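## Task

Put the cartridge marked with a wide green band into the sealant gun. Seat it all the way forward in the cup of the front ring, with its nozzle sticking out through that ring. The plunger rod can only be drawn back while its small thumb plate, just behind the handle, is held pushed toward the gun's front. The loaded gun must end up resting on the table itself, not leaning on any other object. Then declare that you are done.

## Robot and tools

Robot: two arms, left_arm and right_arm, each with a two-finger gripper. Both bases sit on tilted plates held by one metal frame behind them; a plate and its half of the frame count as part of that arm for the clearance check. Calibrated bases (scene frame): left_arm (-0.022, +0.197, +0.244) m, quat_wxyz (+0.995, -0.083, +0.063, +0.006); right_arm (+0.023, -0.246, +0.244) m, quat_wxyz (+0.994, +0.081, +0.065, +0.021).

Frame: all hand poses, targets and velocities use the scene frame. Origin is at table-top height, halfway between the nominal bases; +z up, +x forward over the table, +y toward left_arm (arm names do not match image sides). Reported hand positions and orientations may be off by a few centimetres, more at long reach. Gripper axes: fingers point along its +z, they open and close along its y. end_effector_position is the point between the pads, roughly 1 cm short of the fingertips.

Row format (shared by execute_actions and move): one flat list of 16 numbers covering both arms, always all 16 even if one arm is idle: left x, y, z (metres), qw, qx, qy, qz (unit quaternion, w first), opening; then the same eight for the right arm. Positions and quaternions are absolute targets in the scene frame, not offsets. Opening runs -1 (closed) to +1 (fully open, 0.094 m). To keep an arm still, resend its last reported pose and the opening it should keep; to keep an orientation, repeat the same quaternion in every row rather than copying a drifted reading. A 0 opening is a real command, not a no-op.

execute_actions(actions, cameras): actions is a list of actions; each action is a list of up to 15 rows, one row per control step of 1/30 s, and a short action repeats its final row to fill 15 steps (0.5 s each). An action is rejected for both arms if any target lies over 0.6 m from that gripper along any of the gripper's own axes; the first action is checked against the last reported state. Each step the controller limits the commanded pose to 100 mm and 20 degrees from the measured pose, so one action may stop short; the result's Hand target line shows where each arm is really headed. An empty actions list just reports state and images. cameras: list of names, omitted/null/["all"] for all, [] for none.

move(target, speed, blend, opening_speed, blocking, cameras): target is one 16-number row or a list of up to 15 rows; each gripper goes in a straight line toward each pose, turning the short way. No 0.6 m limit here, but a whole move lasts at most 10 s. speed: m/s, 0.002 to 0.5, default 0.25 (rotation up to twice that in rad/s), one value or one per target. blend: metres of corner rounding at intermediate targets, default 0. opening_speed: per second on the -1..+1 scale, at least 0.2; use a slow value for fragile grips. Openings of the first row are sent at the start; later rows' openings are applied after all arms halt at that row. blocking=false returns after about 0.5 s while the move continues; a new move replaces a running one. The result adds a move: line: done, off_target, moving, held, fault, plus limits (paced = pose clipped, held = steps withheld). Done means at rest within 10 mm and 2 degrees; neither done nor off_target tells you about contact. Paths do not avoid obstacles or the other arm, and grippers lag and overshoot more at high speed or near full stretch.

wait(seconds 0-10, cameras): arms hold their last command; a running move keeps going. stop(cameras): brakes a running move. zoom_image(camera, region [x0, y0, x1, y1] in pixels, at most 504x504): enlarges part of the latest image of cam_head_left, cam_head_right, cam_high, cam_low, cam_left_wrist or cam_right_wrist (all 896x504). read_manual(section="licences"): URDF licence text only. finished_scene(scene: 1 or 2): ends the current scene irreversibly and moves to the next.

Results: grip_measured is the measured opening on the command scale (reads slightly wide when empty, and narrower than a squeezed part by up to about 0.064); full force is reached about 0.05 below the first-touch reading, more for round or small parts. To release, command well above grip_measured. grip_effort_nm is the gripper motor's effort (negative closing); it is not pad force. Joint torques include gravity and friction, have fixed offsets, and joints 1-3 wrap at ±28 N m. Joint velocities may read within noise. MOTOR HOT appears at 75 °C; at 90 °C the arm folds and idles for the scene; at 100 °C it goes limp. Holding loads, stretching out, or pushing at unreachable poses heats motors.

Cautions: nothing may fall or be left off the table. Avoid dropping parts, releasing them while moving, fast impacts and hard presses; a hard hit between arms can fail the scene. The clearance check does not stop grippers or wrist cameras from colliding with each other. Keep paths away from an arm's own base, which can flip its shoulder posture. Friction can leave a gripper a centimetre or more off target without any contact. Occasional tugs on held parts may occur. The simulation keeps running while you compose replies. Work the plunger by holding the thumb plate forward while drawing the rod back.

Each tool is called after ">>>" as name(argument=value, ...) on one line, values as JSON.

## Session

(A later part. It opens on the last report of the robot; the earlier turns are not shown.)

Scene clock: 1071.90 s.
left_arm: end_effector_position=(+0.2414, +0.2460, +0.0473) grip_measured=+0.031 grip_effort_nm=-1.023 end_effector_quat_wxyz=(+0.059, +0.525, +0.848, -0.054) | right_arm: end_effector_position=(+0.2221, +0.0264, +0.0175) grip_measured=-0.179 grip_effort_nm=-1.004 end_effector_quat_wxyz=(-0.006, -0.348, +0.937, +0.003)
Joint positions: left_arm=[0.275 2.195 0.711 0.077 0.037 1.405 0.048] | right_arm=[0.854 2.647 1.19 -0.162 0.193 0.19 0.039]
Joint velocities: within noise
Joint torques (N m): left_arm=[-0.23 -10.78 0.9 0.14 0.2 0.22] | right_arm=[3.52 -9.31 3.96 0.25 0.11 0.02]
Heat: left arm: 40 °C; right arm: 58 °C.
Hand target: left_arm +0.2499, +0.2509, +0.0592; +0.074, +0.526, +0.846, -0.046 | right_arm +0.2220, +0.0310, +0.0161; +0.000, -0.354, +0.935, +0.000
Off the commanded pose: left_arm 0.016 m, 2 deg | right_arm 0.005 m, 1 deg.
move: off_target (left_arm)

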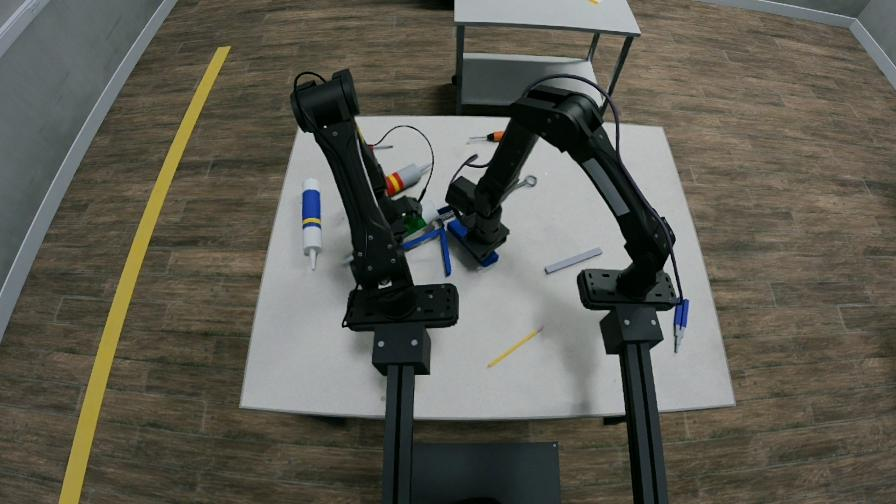

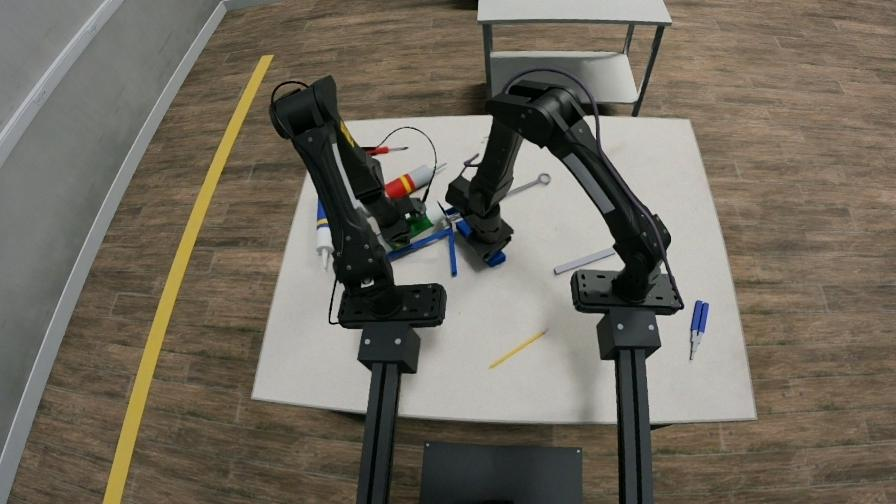

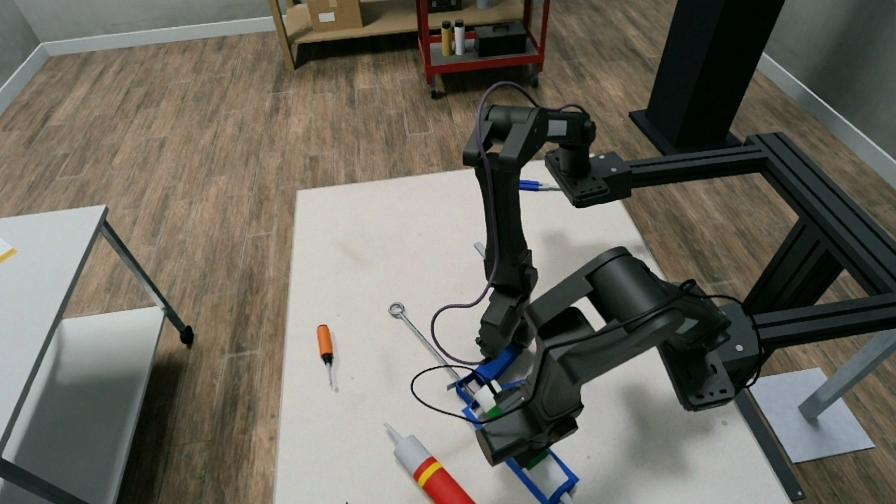

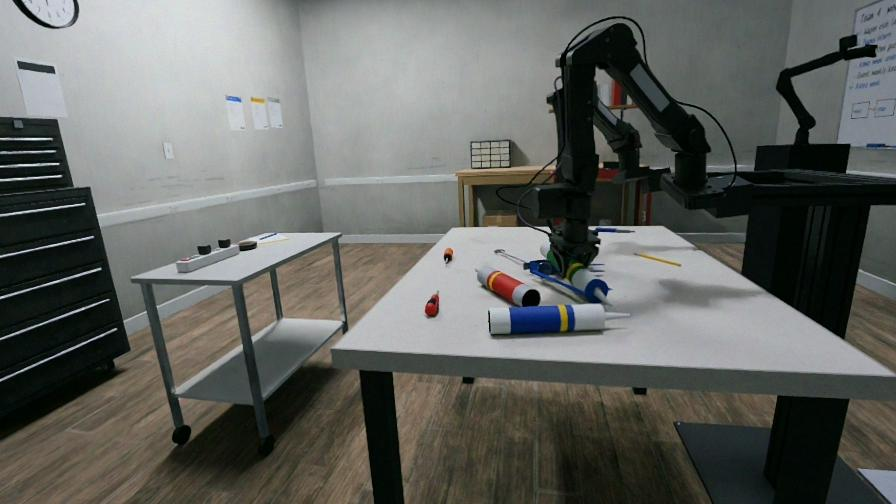

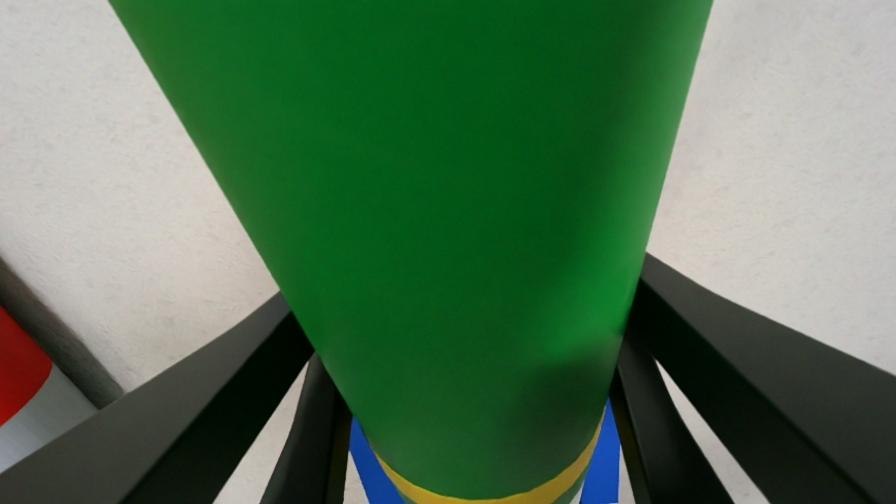

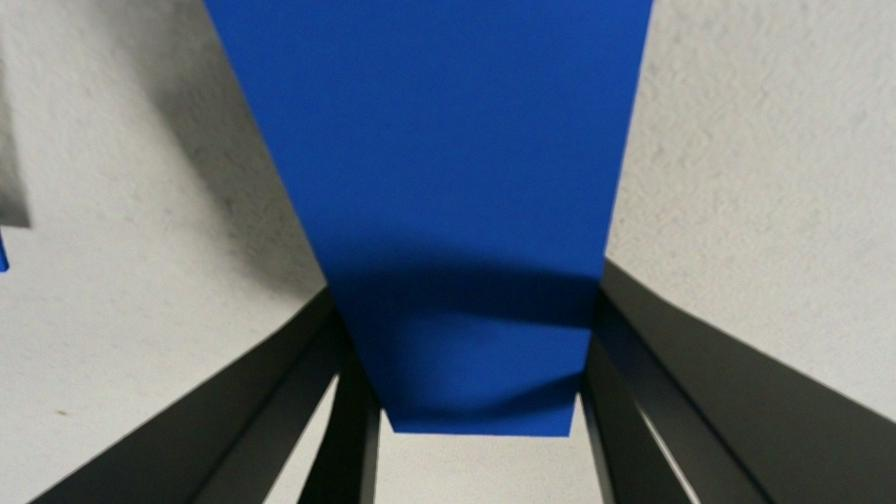

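>>> move(target=[0.2470,0.2590,0.061,-0.0740,-0.5262,-0.8459,0.0460,-0.1,0.222,0.031,0.016,0,-0.3540,0.9352,0,-0.3], speed=0.03)

>>> zoom_image(camera="cam_low", region=[510, 230, 620, 310])

>>> zoom_image(camera="cam_high", region=[430, 340, 590, 504])

>>> zoom_image(camera="cam_head_right", region=[380, 180, 480, 260])

Scene clock: 1078.67 s.
left_arm: end_effector_position=(+0.2410, +0.2489, +0.0489) grip_measured=+0.031 grip_effort_nm=-1.028 end_effector_quat_wxyz=(+0.068, +0.523, +0.847, -0.062) | right_arm: end_effector_position=(+0.2224, +0.0281, +0.0179) grip_measured=-0.179 grip_effort_nm=-1.009 end_effector_quat_wxyz=(-0.004, -0.350, +0.937, +0.004)
Joint positions: left_arm=[0.301 2.187 0.711 0.069 0.065 1.429 0.048] | right_arm=[0.857 2.647 1.192 -0.16 0.193 0.189 0.039]
Joint velocities: within noise
Joint torques (N m): left_arm=[0.08 -10.86 0.53 0.11 -0.01 0.24] | right_arm=[3.21 -9.4 3.75 0.24 0.11 0.03]
Heat: left arm: 43 °C; right arm: 58 °C.
Hand target: left_arm +0.2468, +0.2587, +0.0600; +0.074, +0.526, +0.846, -0.046 | right_arm +0.2220, +0.0309, +0.0161; +0.000, -0.354, +0.935, +0.000
Off the commanded pose: left_arm 0.017 m, 2 deg | right_arm 0.004 m, 1 deg.
move: off_target (left_arm)

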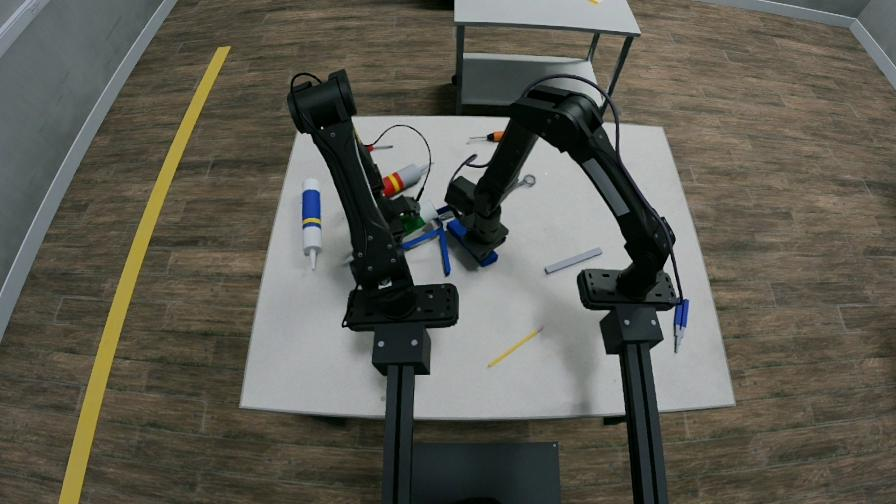

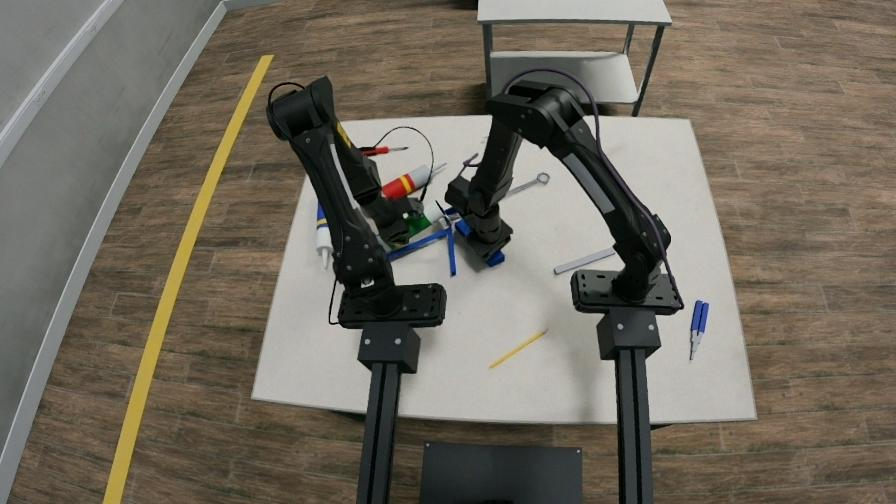

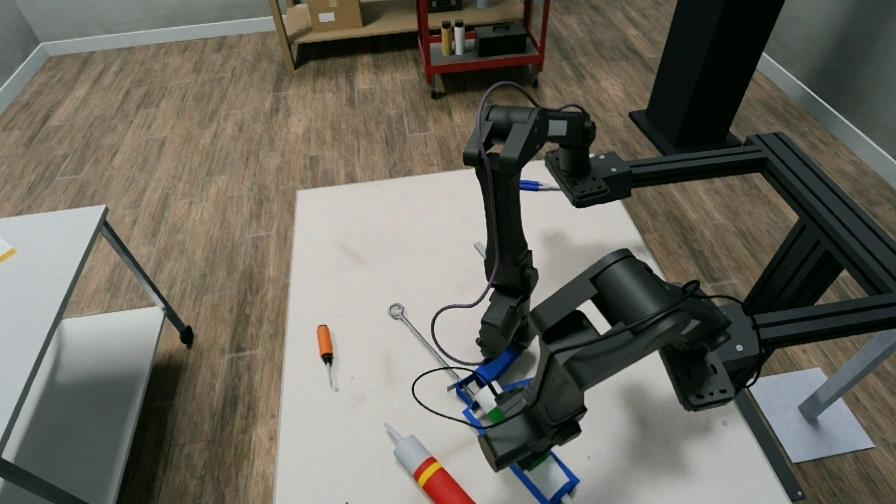

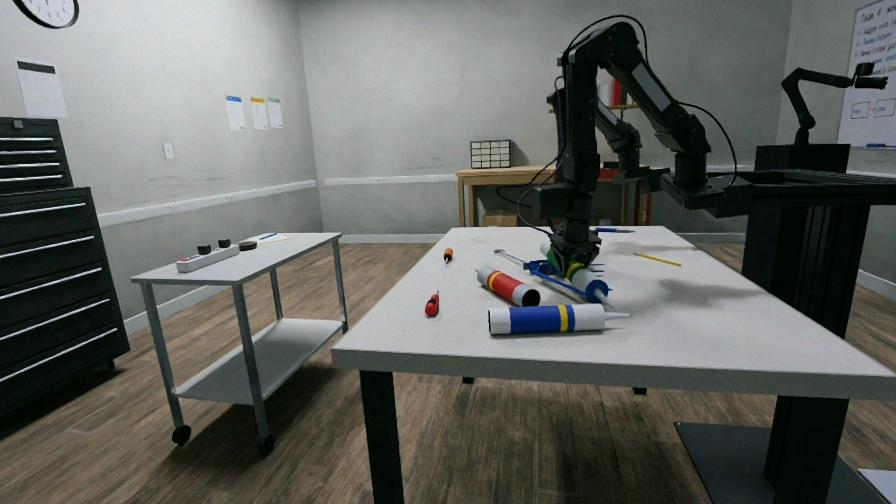

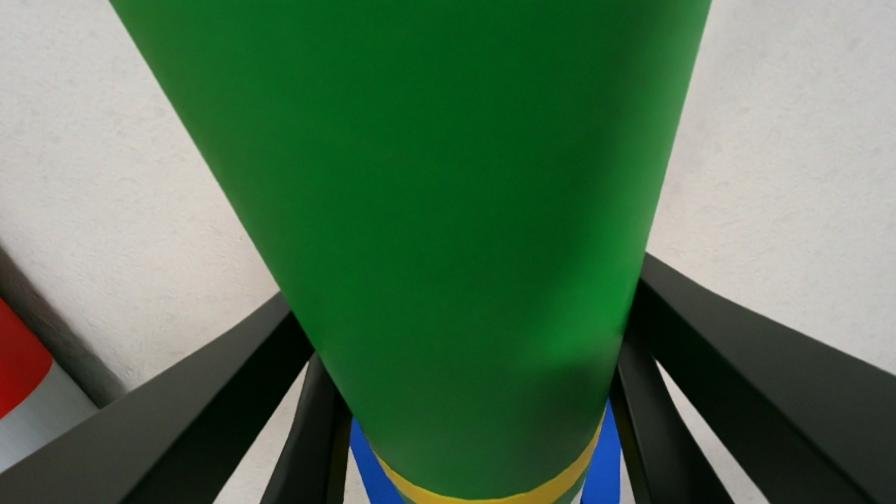

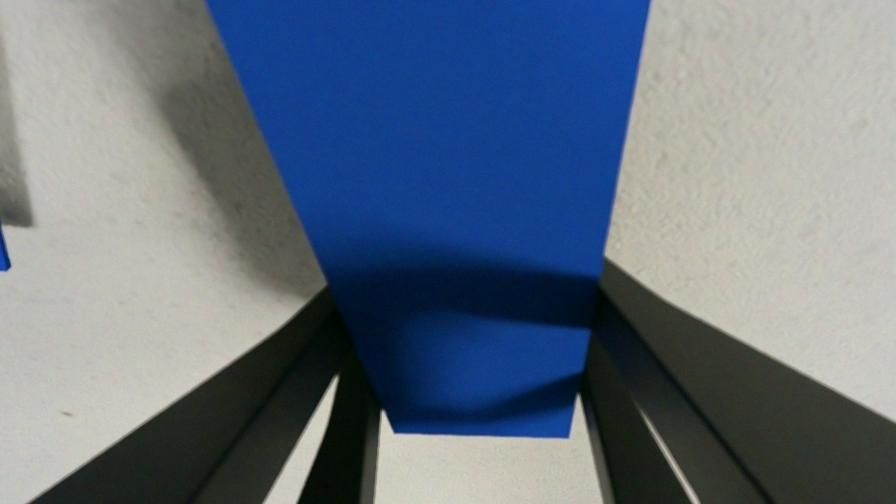

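Scaled by 4.582 from the camera's 896x504 image, which has a finer 1280x720 frame.

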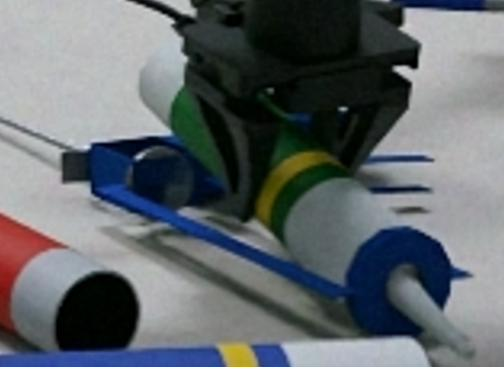

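Scaled by 3.073 from the camera's 896x504 image, which has a finer 1280x720 frame.

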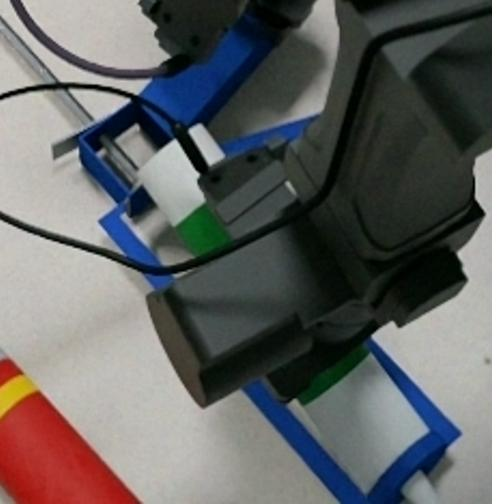

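Scaled by 5.040 from the camera's 896x504 image, which has a finer 1280x720 frame.

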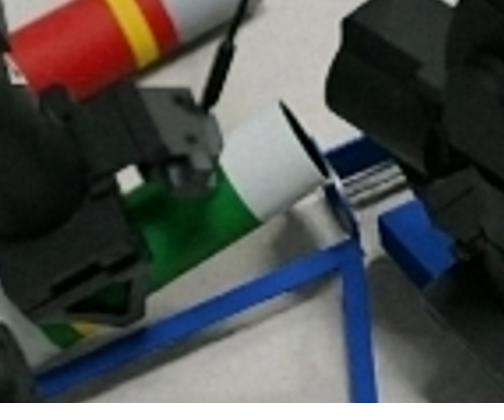

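>>> move(target=[0.2470,0.2580,0.045,-0.0703,-0.5264,-0.8462,0.0437,-0.1,0.222,0.031,0.016,0,-0.3540,0.9352,0,-0.3], speed=0.03)

>>> zoom_image(camera="cam_low", region=[510, 230, 620, 310])

>>> zoom_image(camera="cam_high", region=[430, 340, 590, 504])

>>> zoom_image(camera="cam_head_right", region=[380, 180, 480, 260])

Scene clock: 1087.80 s.
left_arm: end_effector_position=(+0.2414, +0.2489, +0.0490) grip_measured=+0.031 grip_effort_nm=-1.028 end_effector_quat_wxyz=(+0.069, +0.524, +0.847, -0.061) | right_arm: end_effector_position=(+0.2224, +0.0281, +0.0179) grip_measured=-0.179 grip_effort_nm=-1.004 end_effector_quat_wxyz=(-0.004, -0.350, +0.937, +0.004)
Joint positions: left_arm=[0.301 2.187 0.711 0.07 0.065 1.43 0.048] | right_arm=[0.857 2.647 1.192 -0.16 0.193 0.189 0.039]
Joint velocities: within noise
Joint torques (N m): left_arm=[-0.17 -5.67 2.13 0.53 -0.08 0.24] | right_arm=[3.25 -9.24 3.73 0.23 0.11 0.03]
Heat: left arm: 42 °C; right arm: 58 °C.
Hand target: left_arm +0.2468, +0.2579, +0.0454; +0.070, +0.526, +0.846, -0.044 | right_arm +0.2220, +0.0309, +0.0161; +0.000, -0.354, +0.935, +0.000
Off the commanded pose: left_arm 0.011 m, 2 deg | right_arm 0.004 m, 1 deg.
move: off_target (left_arm)

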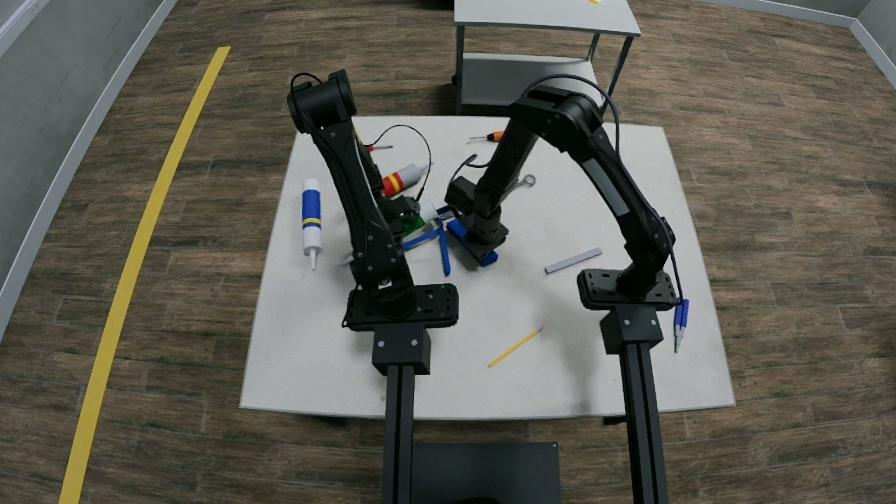

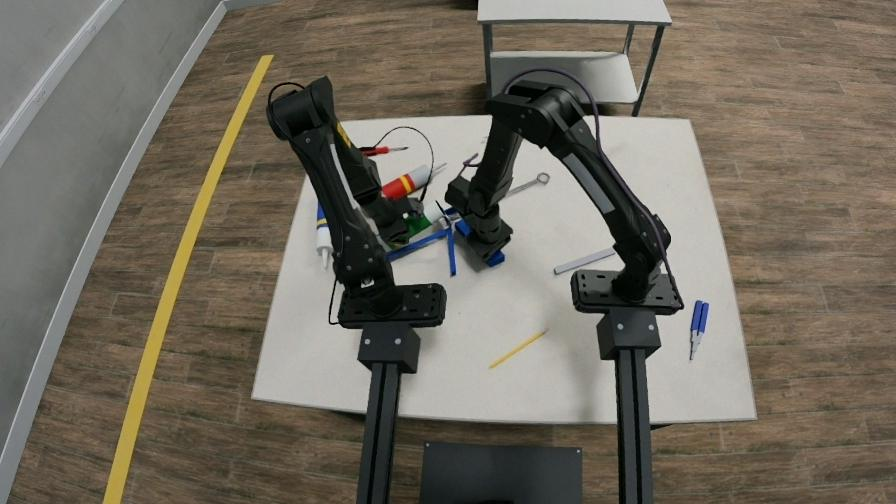

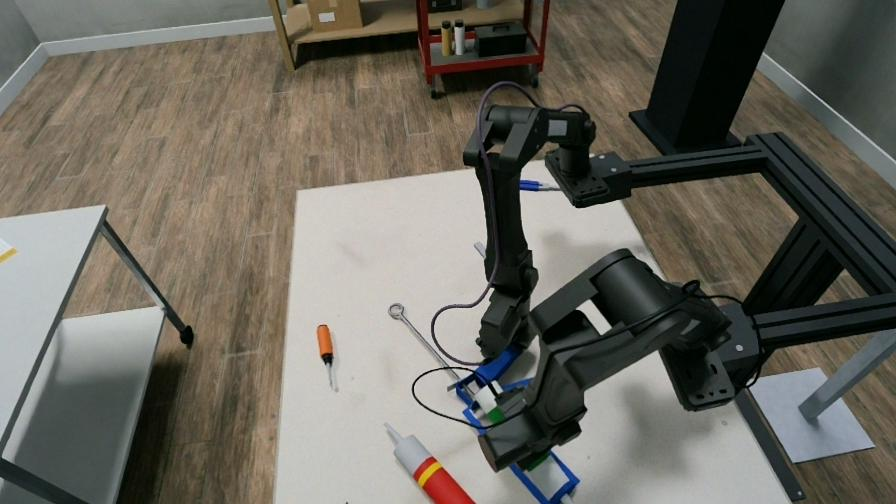

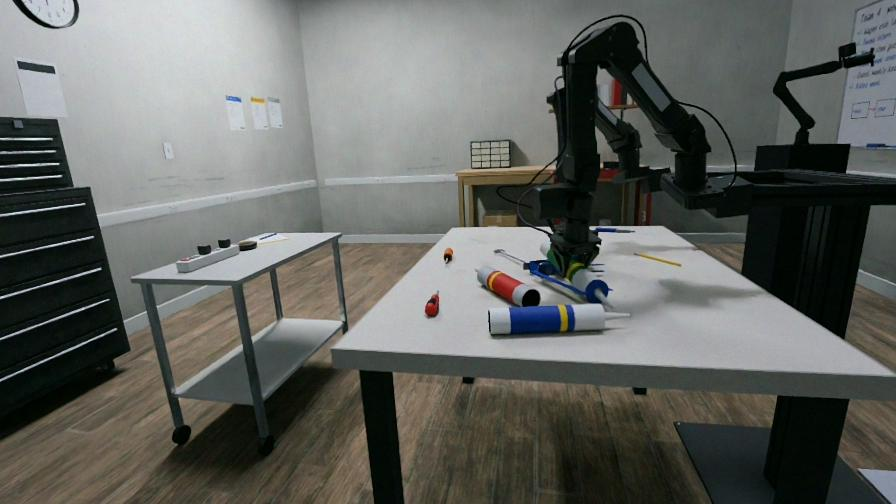

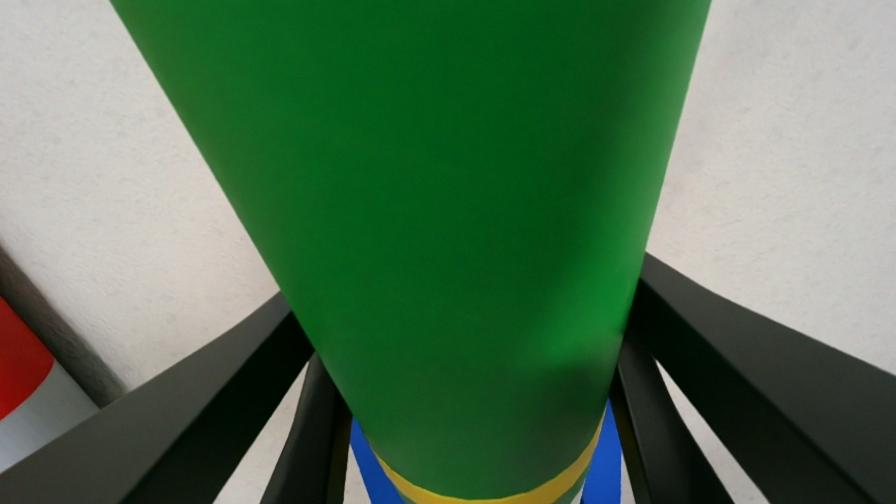

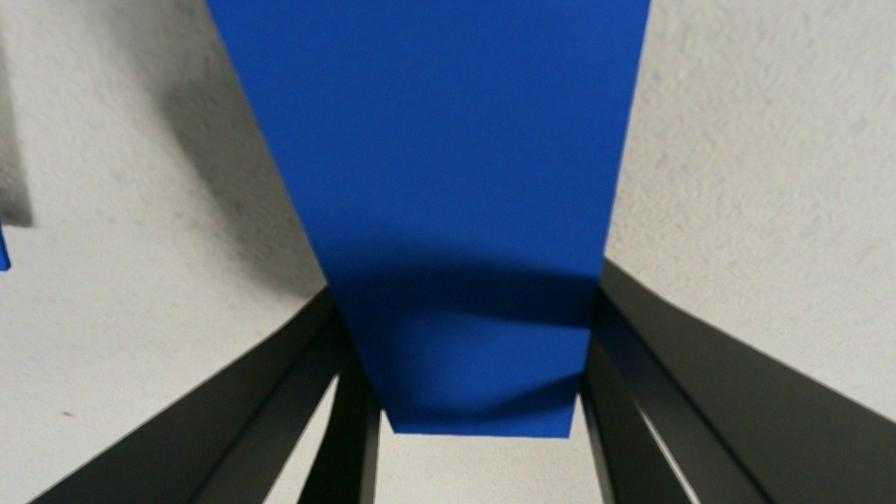

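Scaled by 4.582 from the camera's 896x504 image, which has a finer 1280x720 frame.

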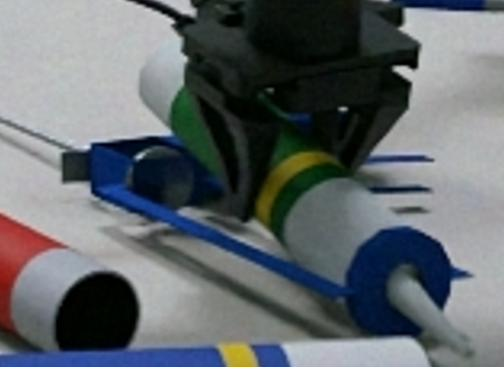

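Scaled by 3.073 from the camera's 896x504 image, which has a finer 1280x720 frame.

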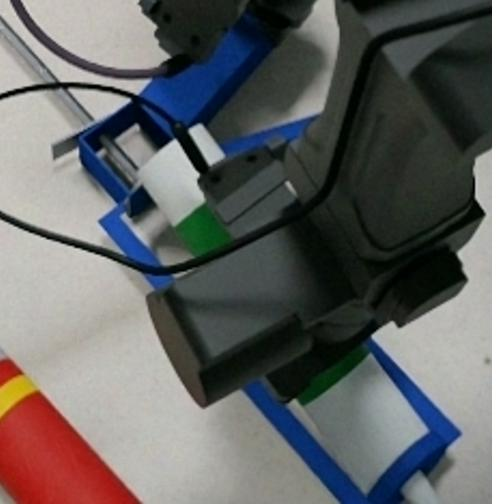

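Scaled by 5.040 from the camera's 896x504 image, which has a finer 1280x720 frame.

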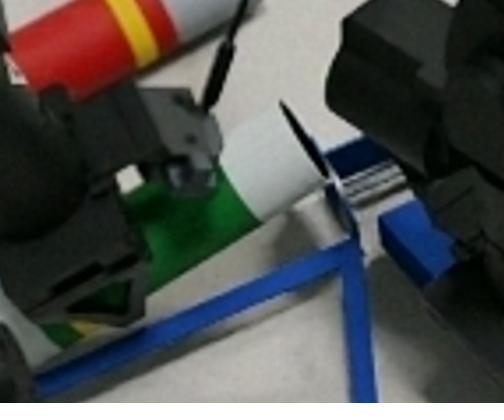

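>>> zoom_image(camera="cam_low", region=[575, 270, 615, 310])

>>> zoom_image(camera="cam_low", region=[520, 240, 565, 285])

>>> zoom_image(camera="cam_high", region=[530, 465, 585, 504])

>>> zoom_image(camera="cam_head_right", region=[430, 200, 470, 240])

>>> zoom_image(camera="cam_head_left", region=[410, 190, 460, 240])

Scaled by 12.600 from the camera's 896x504 image, which has a finer 1280x720 frame.

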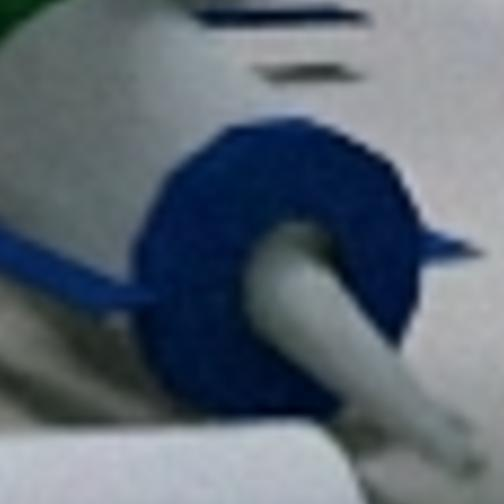

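Scaled by 11.200 from the camera's 896x504 image, which has a finer 1280x720 frame.

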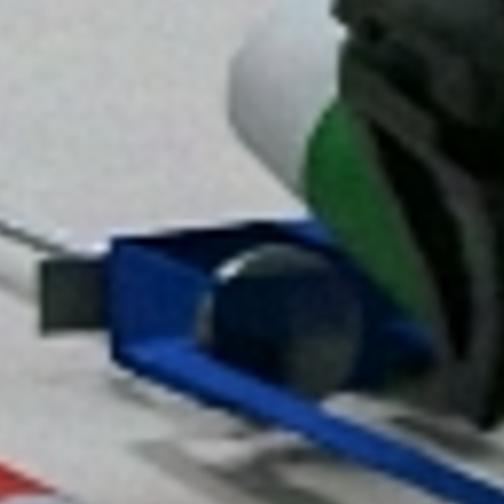

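Scaled by 9.164 from the camera's 896x504 image, which has a finer 1280x720 frame.

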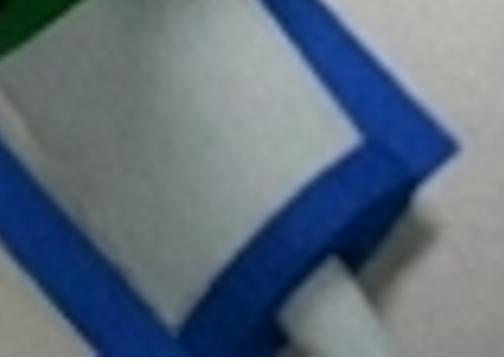

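Scaled by 12.600 from the camera's 896x504 image, which has a finer 1280x720 frame.

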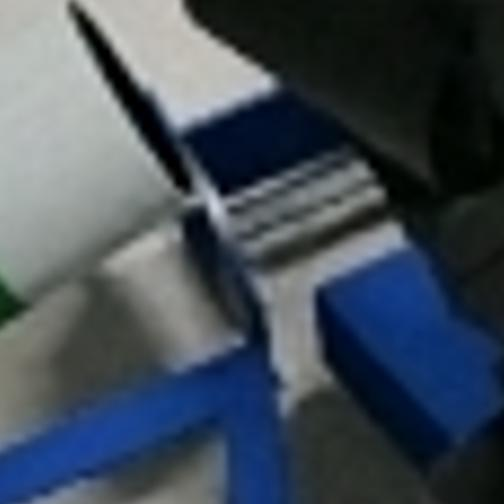

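Scaled by 10.080 from the camera's 896x504 image, which has a finer 1280x720 frame.

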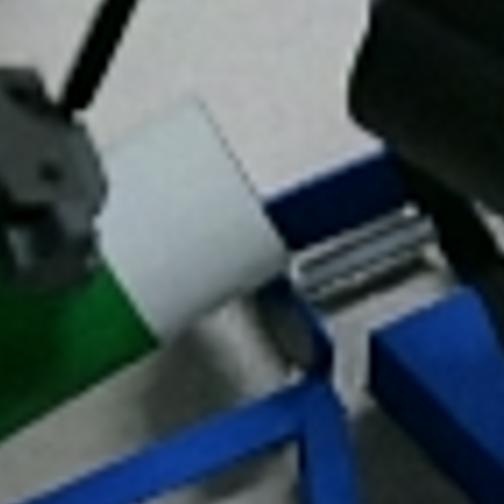

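>>> move(target=[0.2465,0.2590,0.038,-0.0444,-0.5277,-0.8483,0.0277,-0.1,0.222,0.031,0.016,0,-0.3540,0.9352,0,-0.3], speed=0.03)

>>> zoom_image(camera="cam_low", region=[510, 230, 620, 310])

>>> zoom_image(camera="cam_high", region=[430, 340, 590, 504])

>>> zoom_image(camera="cam_head_right", region=[430, 200, 470, 240])

>>> zoom_image(camera="cam_low", region=[520, 240, 565, 285])

Scene clock: 1139.63 s.
left_arm: end_effector_position=(+0.2398, +0.2504, +0.0426) grip_measured=+0.031 grip_effort_nm=-1.033 end_effector_quat_wxyz=(+0.050, +0.527, +0.847, -0.050) | right_arm: end_effector_position=(+0.2225, +0.0290, +0.0180) grip_measured=-0.180 grip_effort_nm=-1.009 end_effector_quat_wxyz=(-0.003, -0.351, +0.936, +0.005)
Joint positions: left_arm=[0.282 2.214 0.721 0.082 0.019 1.416 0.048] | right_arm=[0.858 2.647 1.192 -0.157 0.193 0.187 0.039]
Joint velocities: within noise
Joint torques (N m): left_arm=[-1.25 -5.39 2.51 0.49 -0.27 0.06] | right_arm=[3.08 -9.25 3.73 0.2 0.13 0.05]
Heat: left arm: 37 °C; right arm: 57 °C.
Hand target: left_arm +0.2465, +0.2590, +0.0386; +0.045, +0.527, +0.848, -0.028 | right_arm +0.2220, +0.0310, +0.0161; +0.000, -0.354, +0.935, +0.000
Off the commanded pose: left_arm 0.012 m, 3 deg | right_arm 0.003 m, 1 deg.
move: off_target (left_arm)

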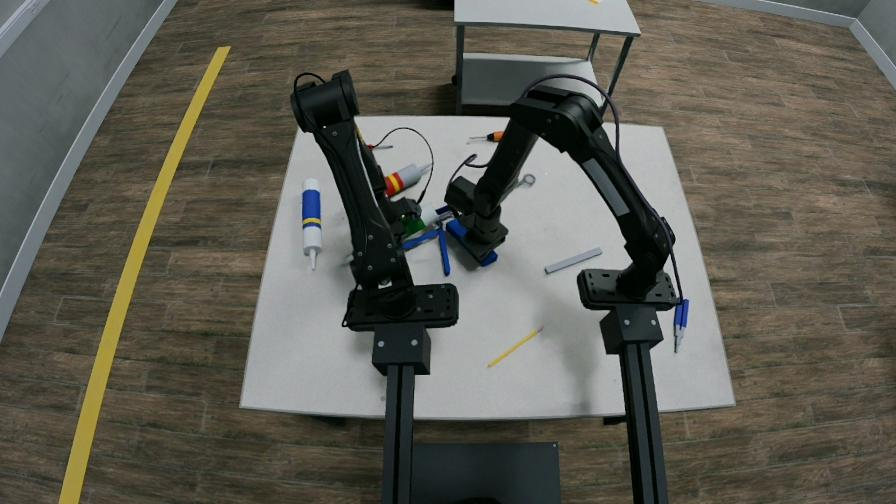

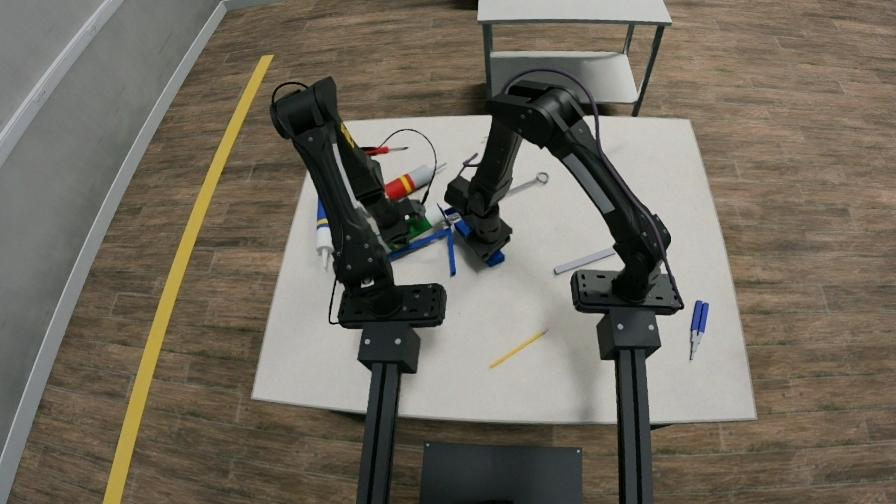

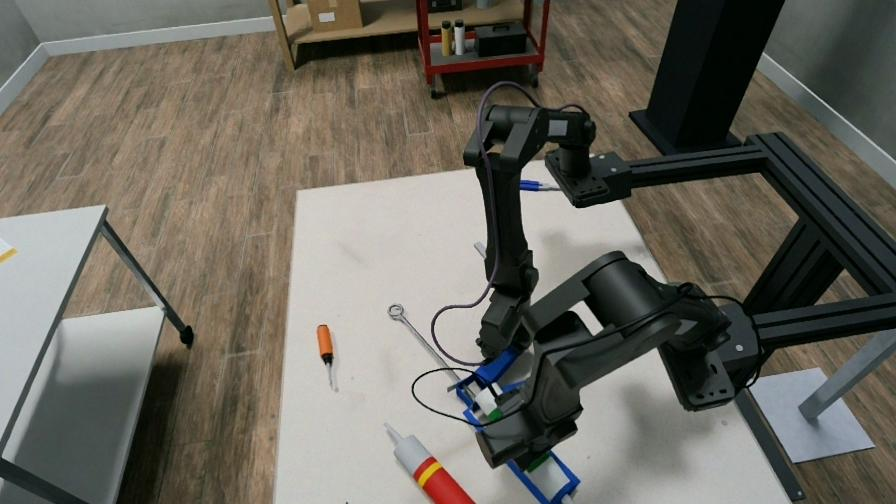

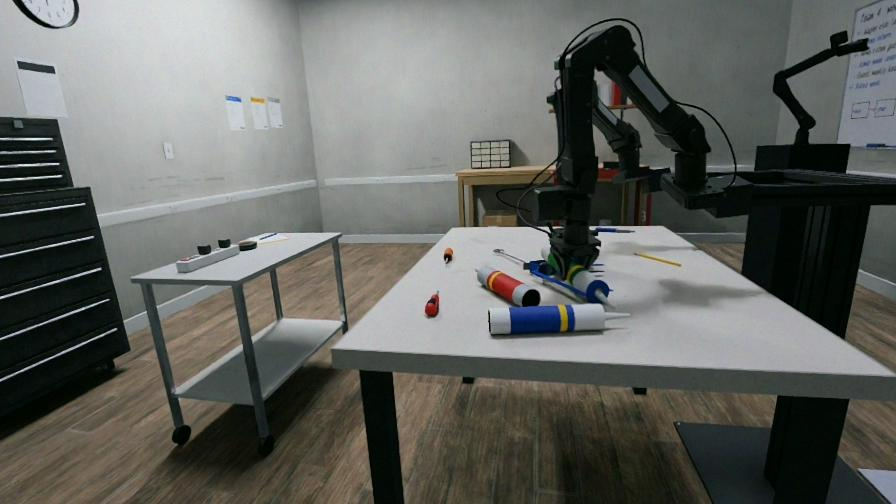

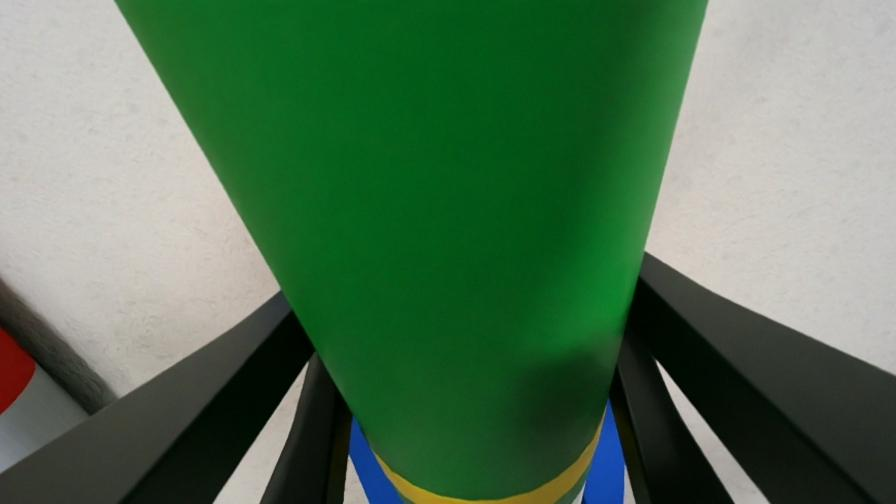

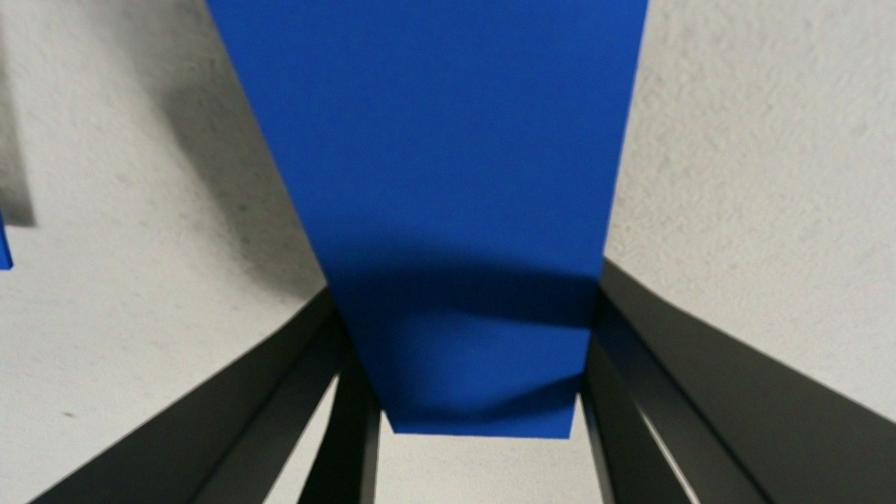

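Scaled by 4.582 from the camera's 896x504 image, which has a finer 1280x720 frame.

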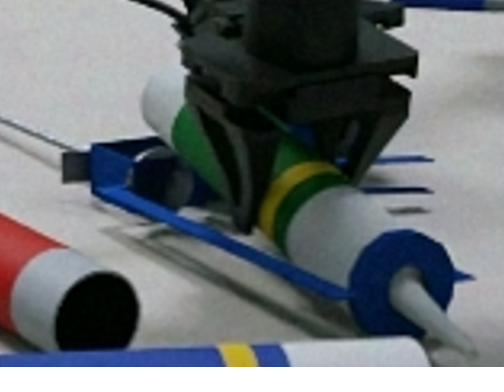

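Scaled by 3.073 from the camera's 896x504 image, which has a finer 1280x720 frame.

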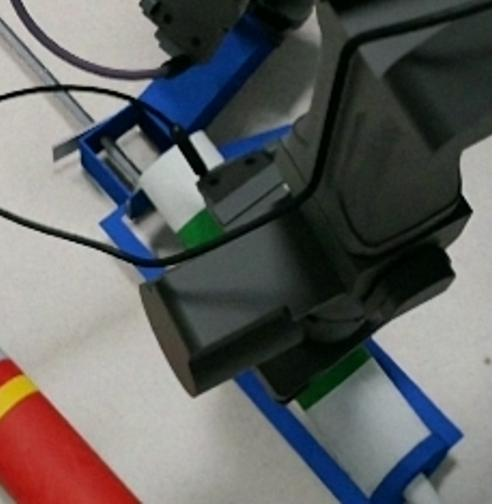

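Scaled by 12.600 from the camera's 896x504 image, which has a finer 1280x720 frame.

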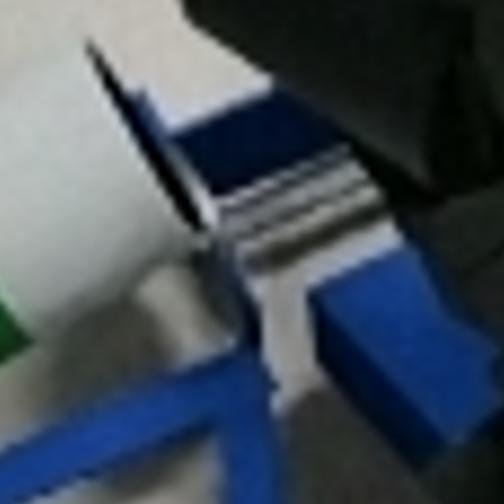

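Scaled by 11.200 from the camera's 896x504 image, which has a finer 1280x720 frame.

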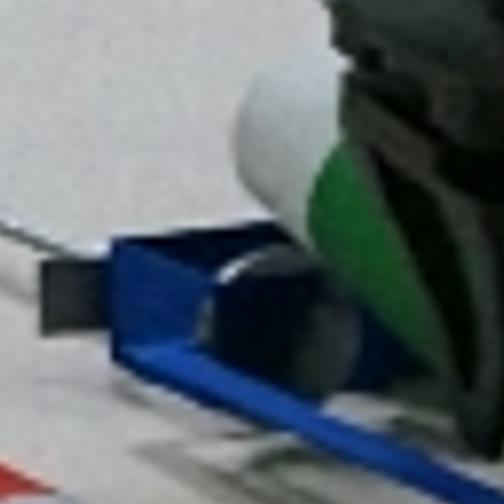

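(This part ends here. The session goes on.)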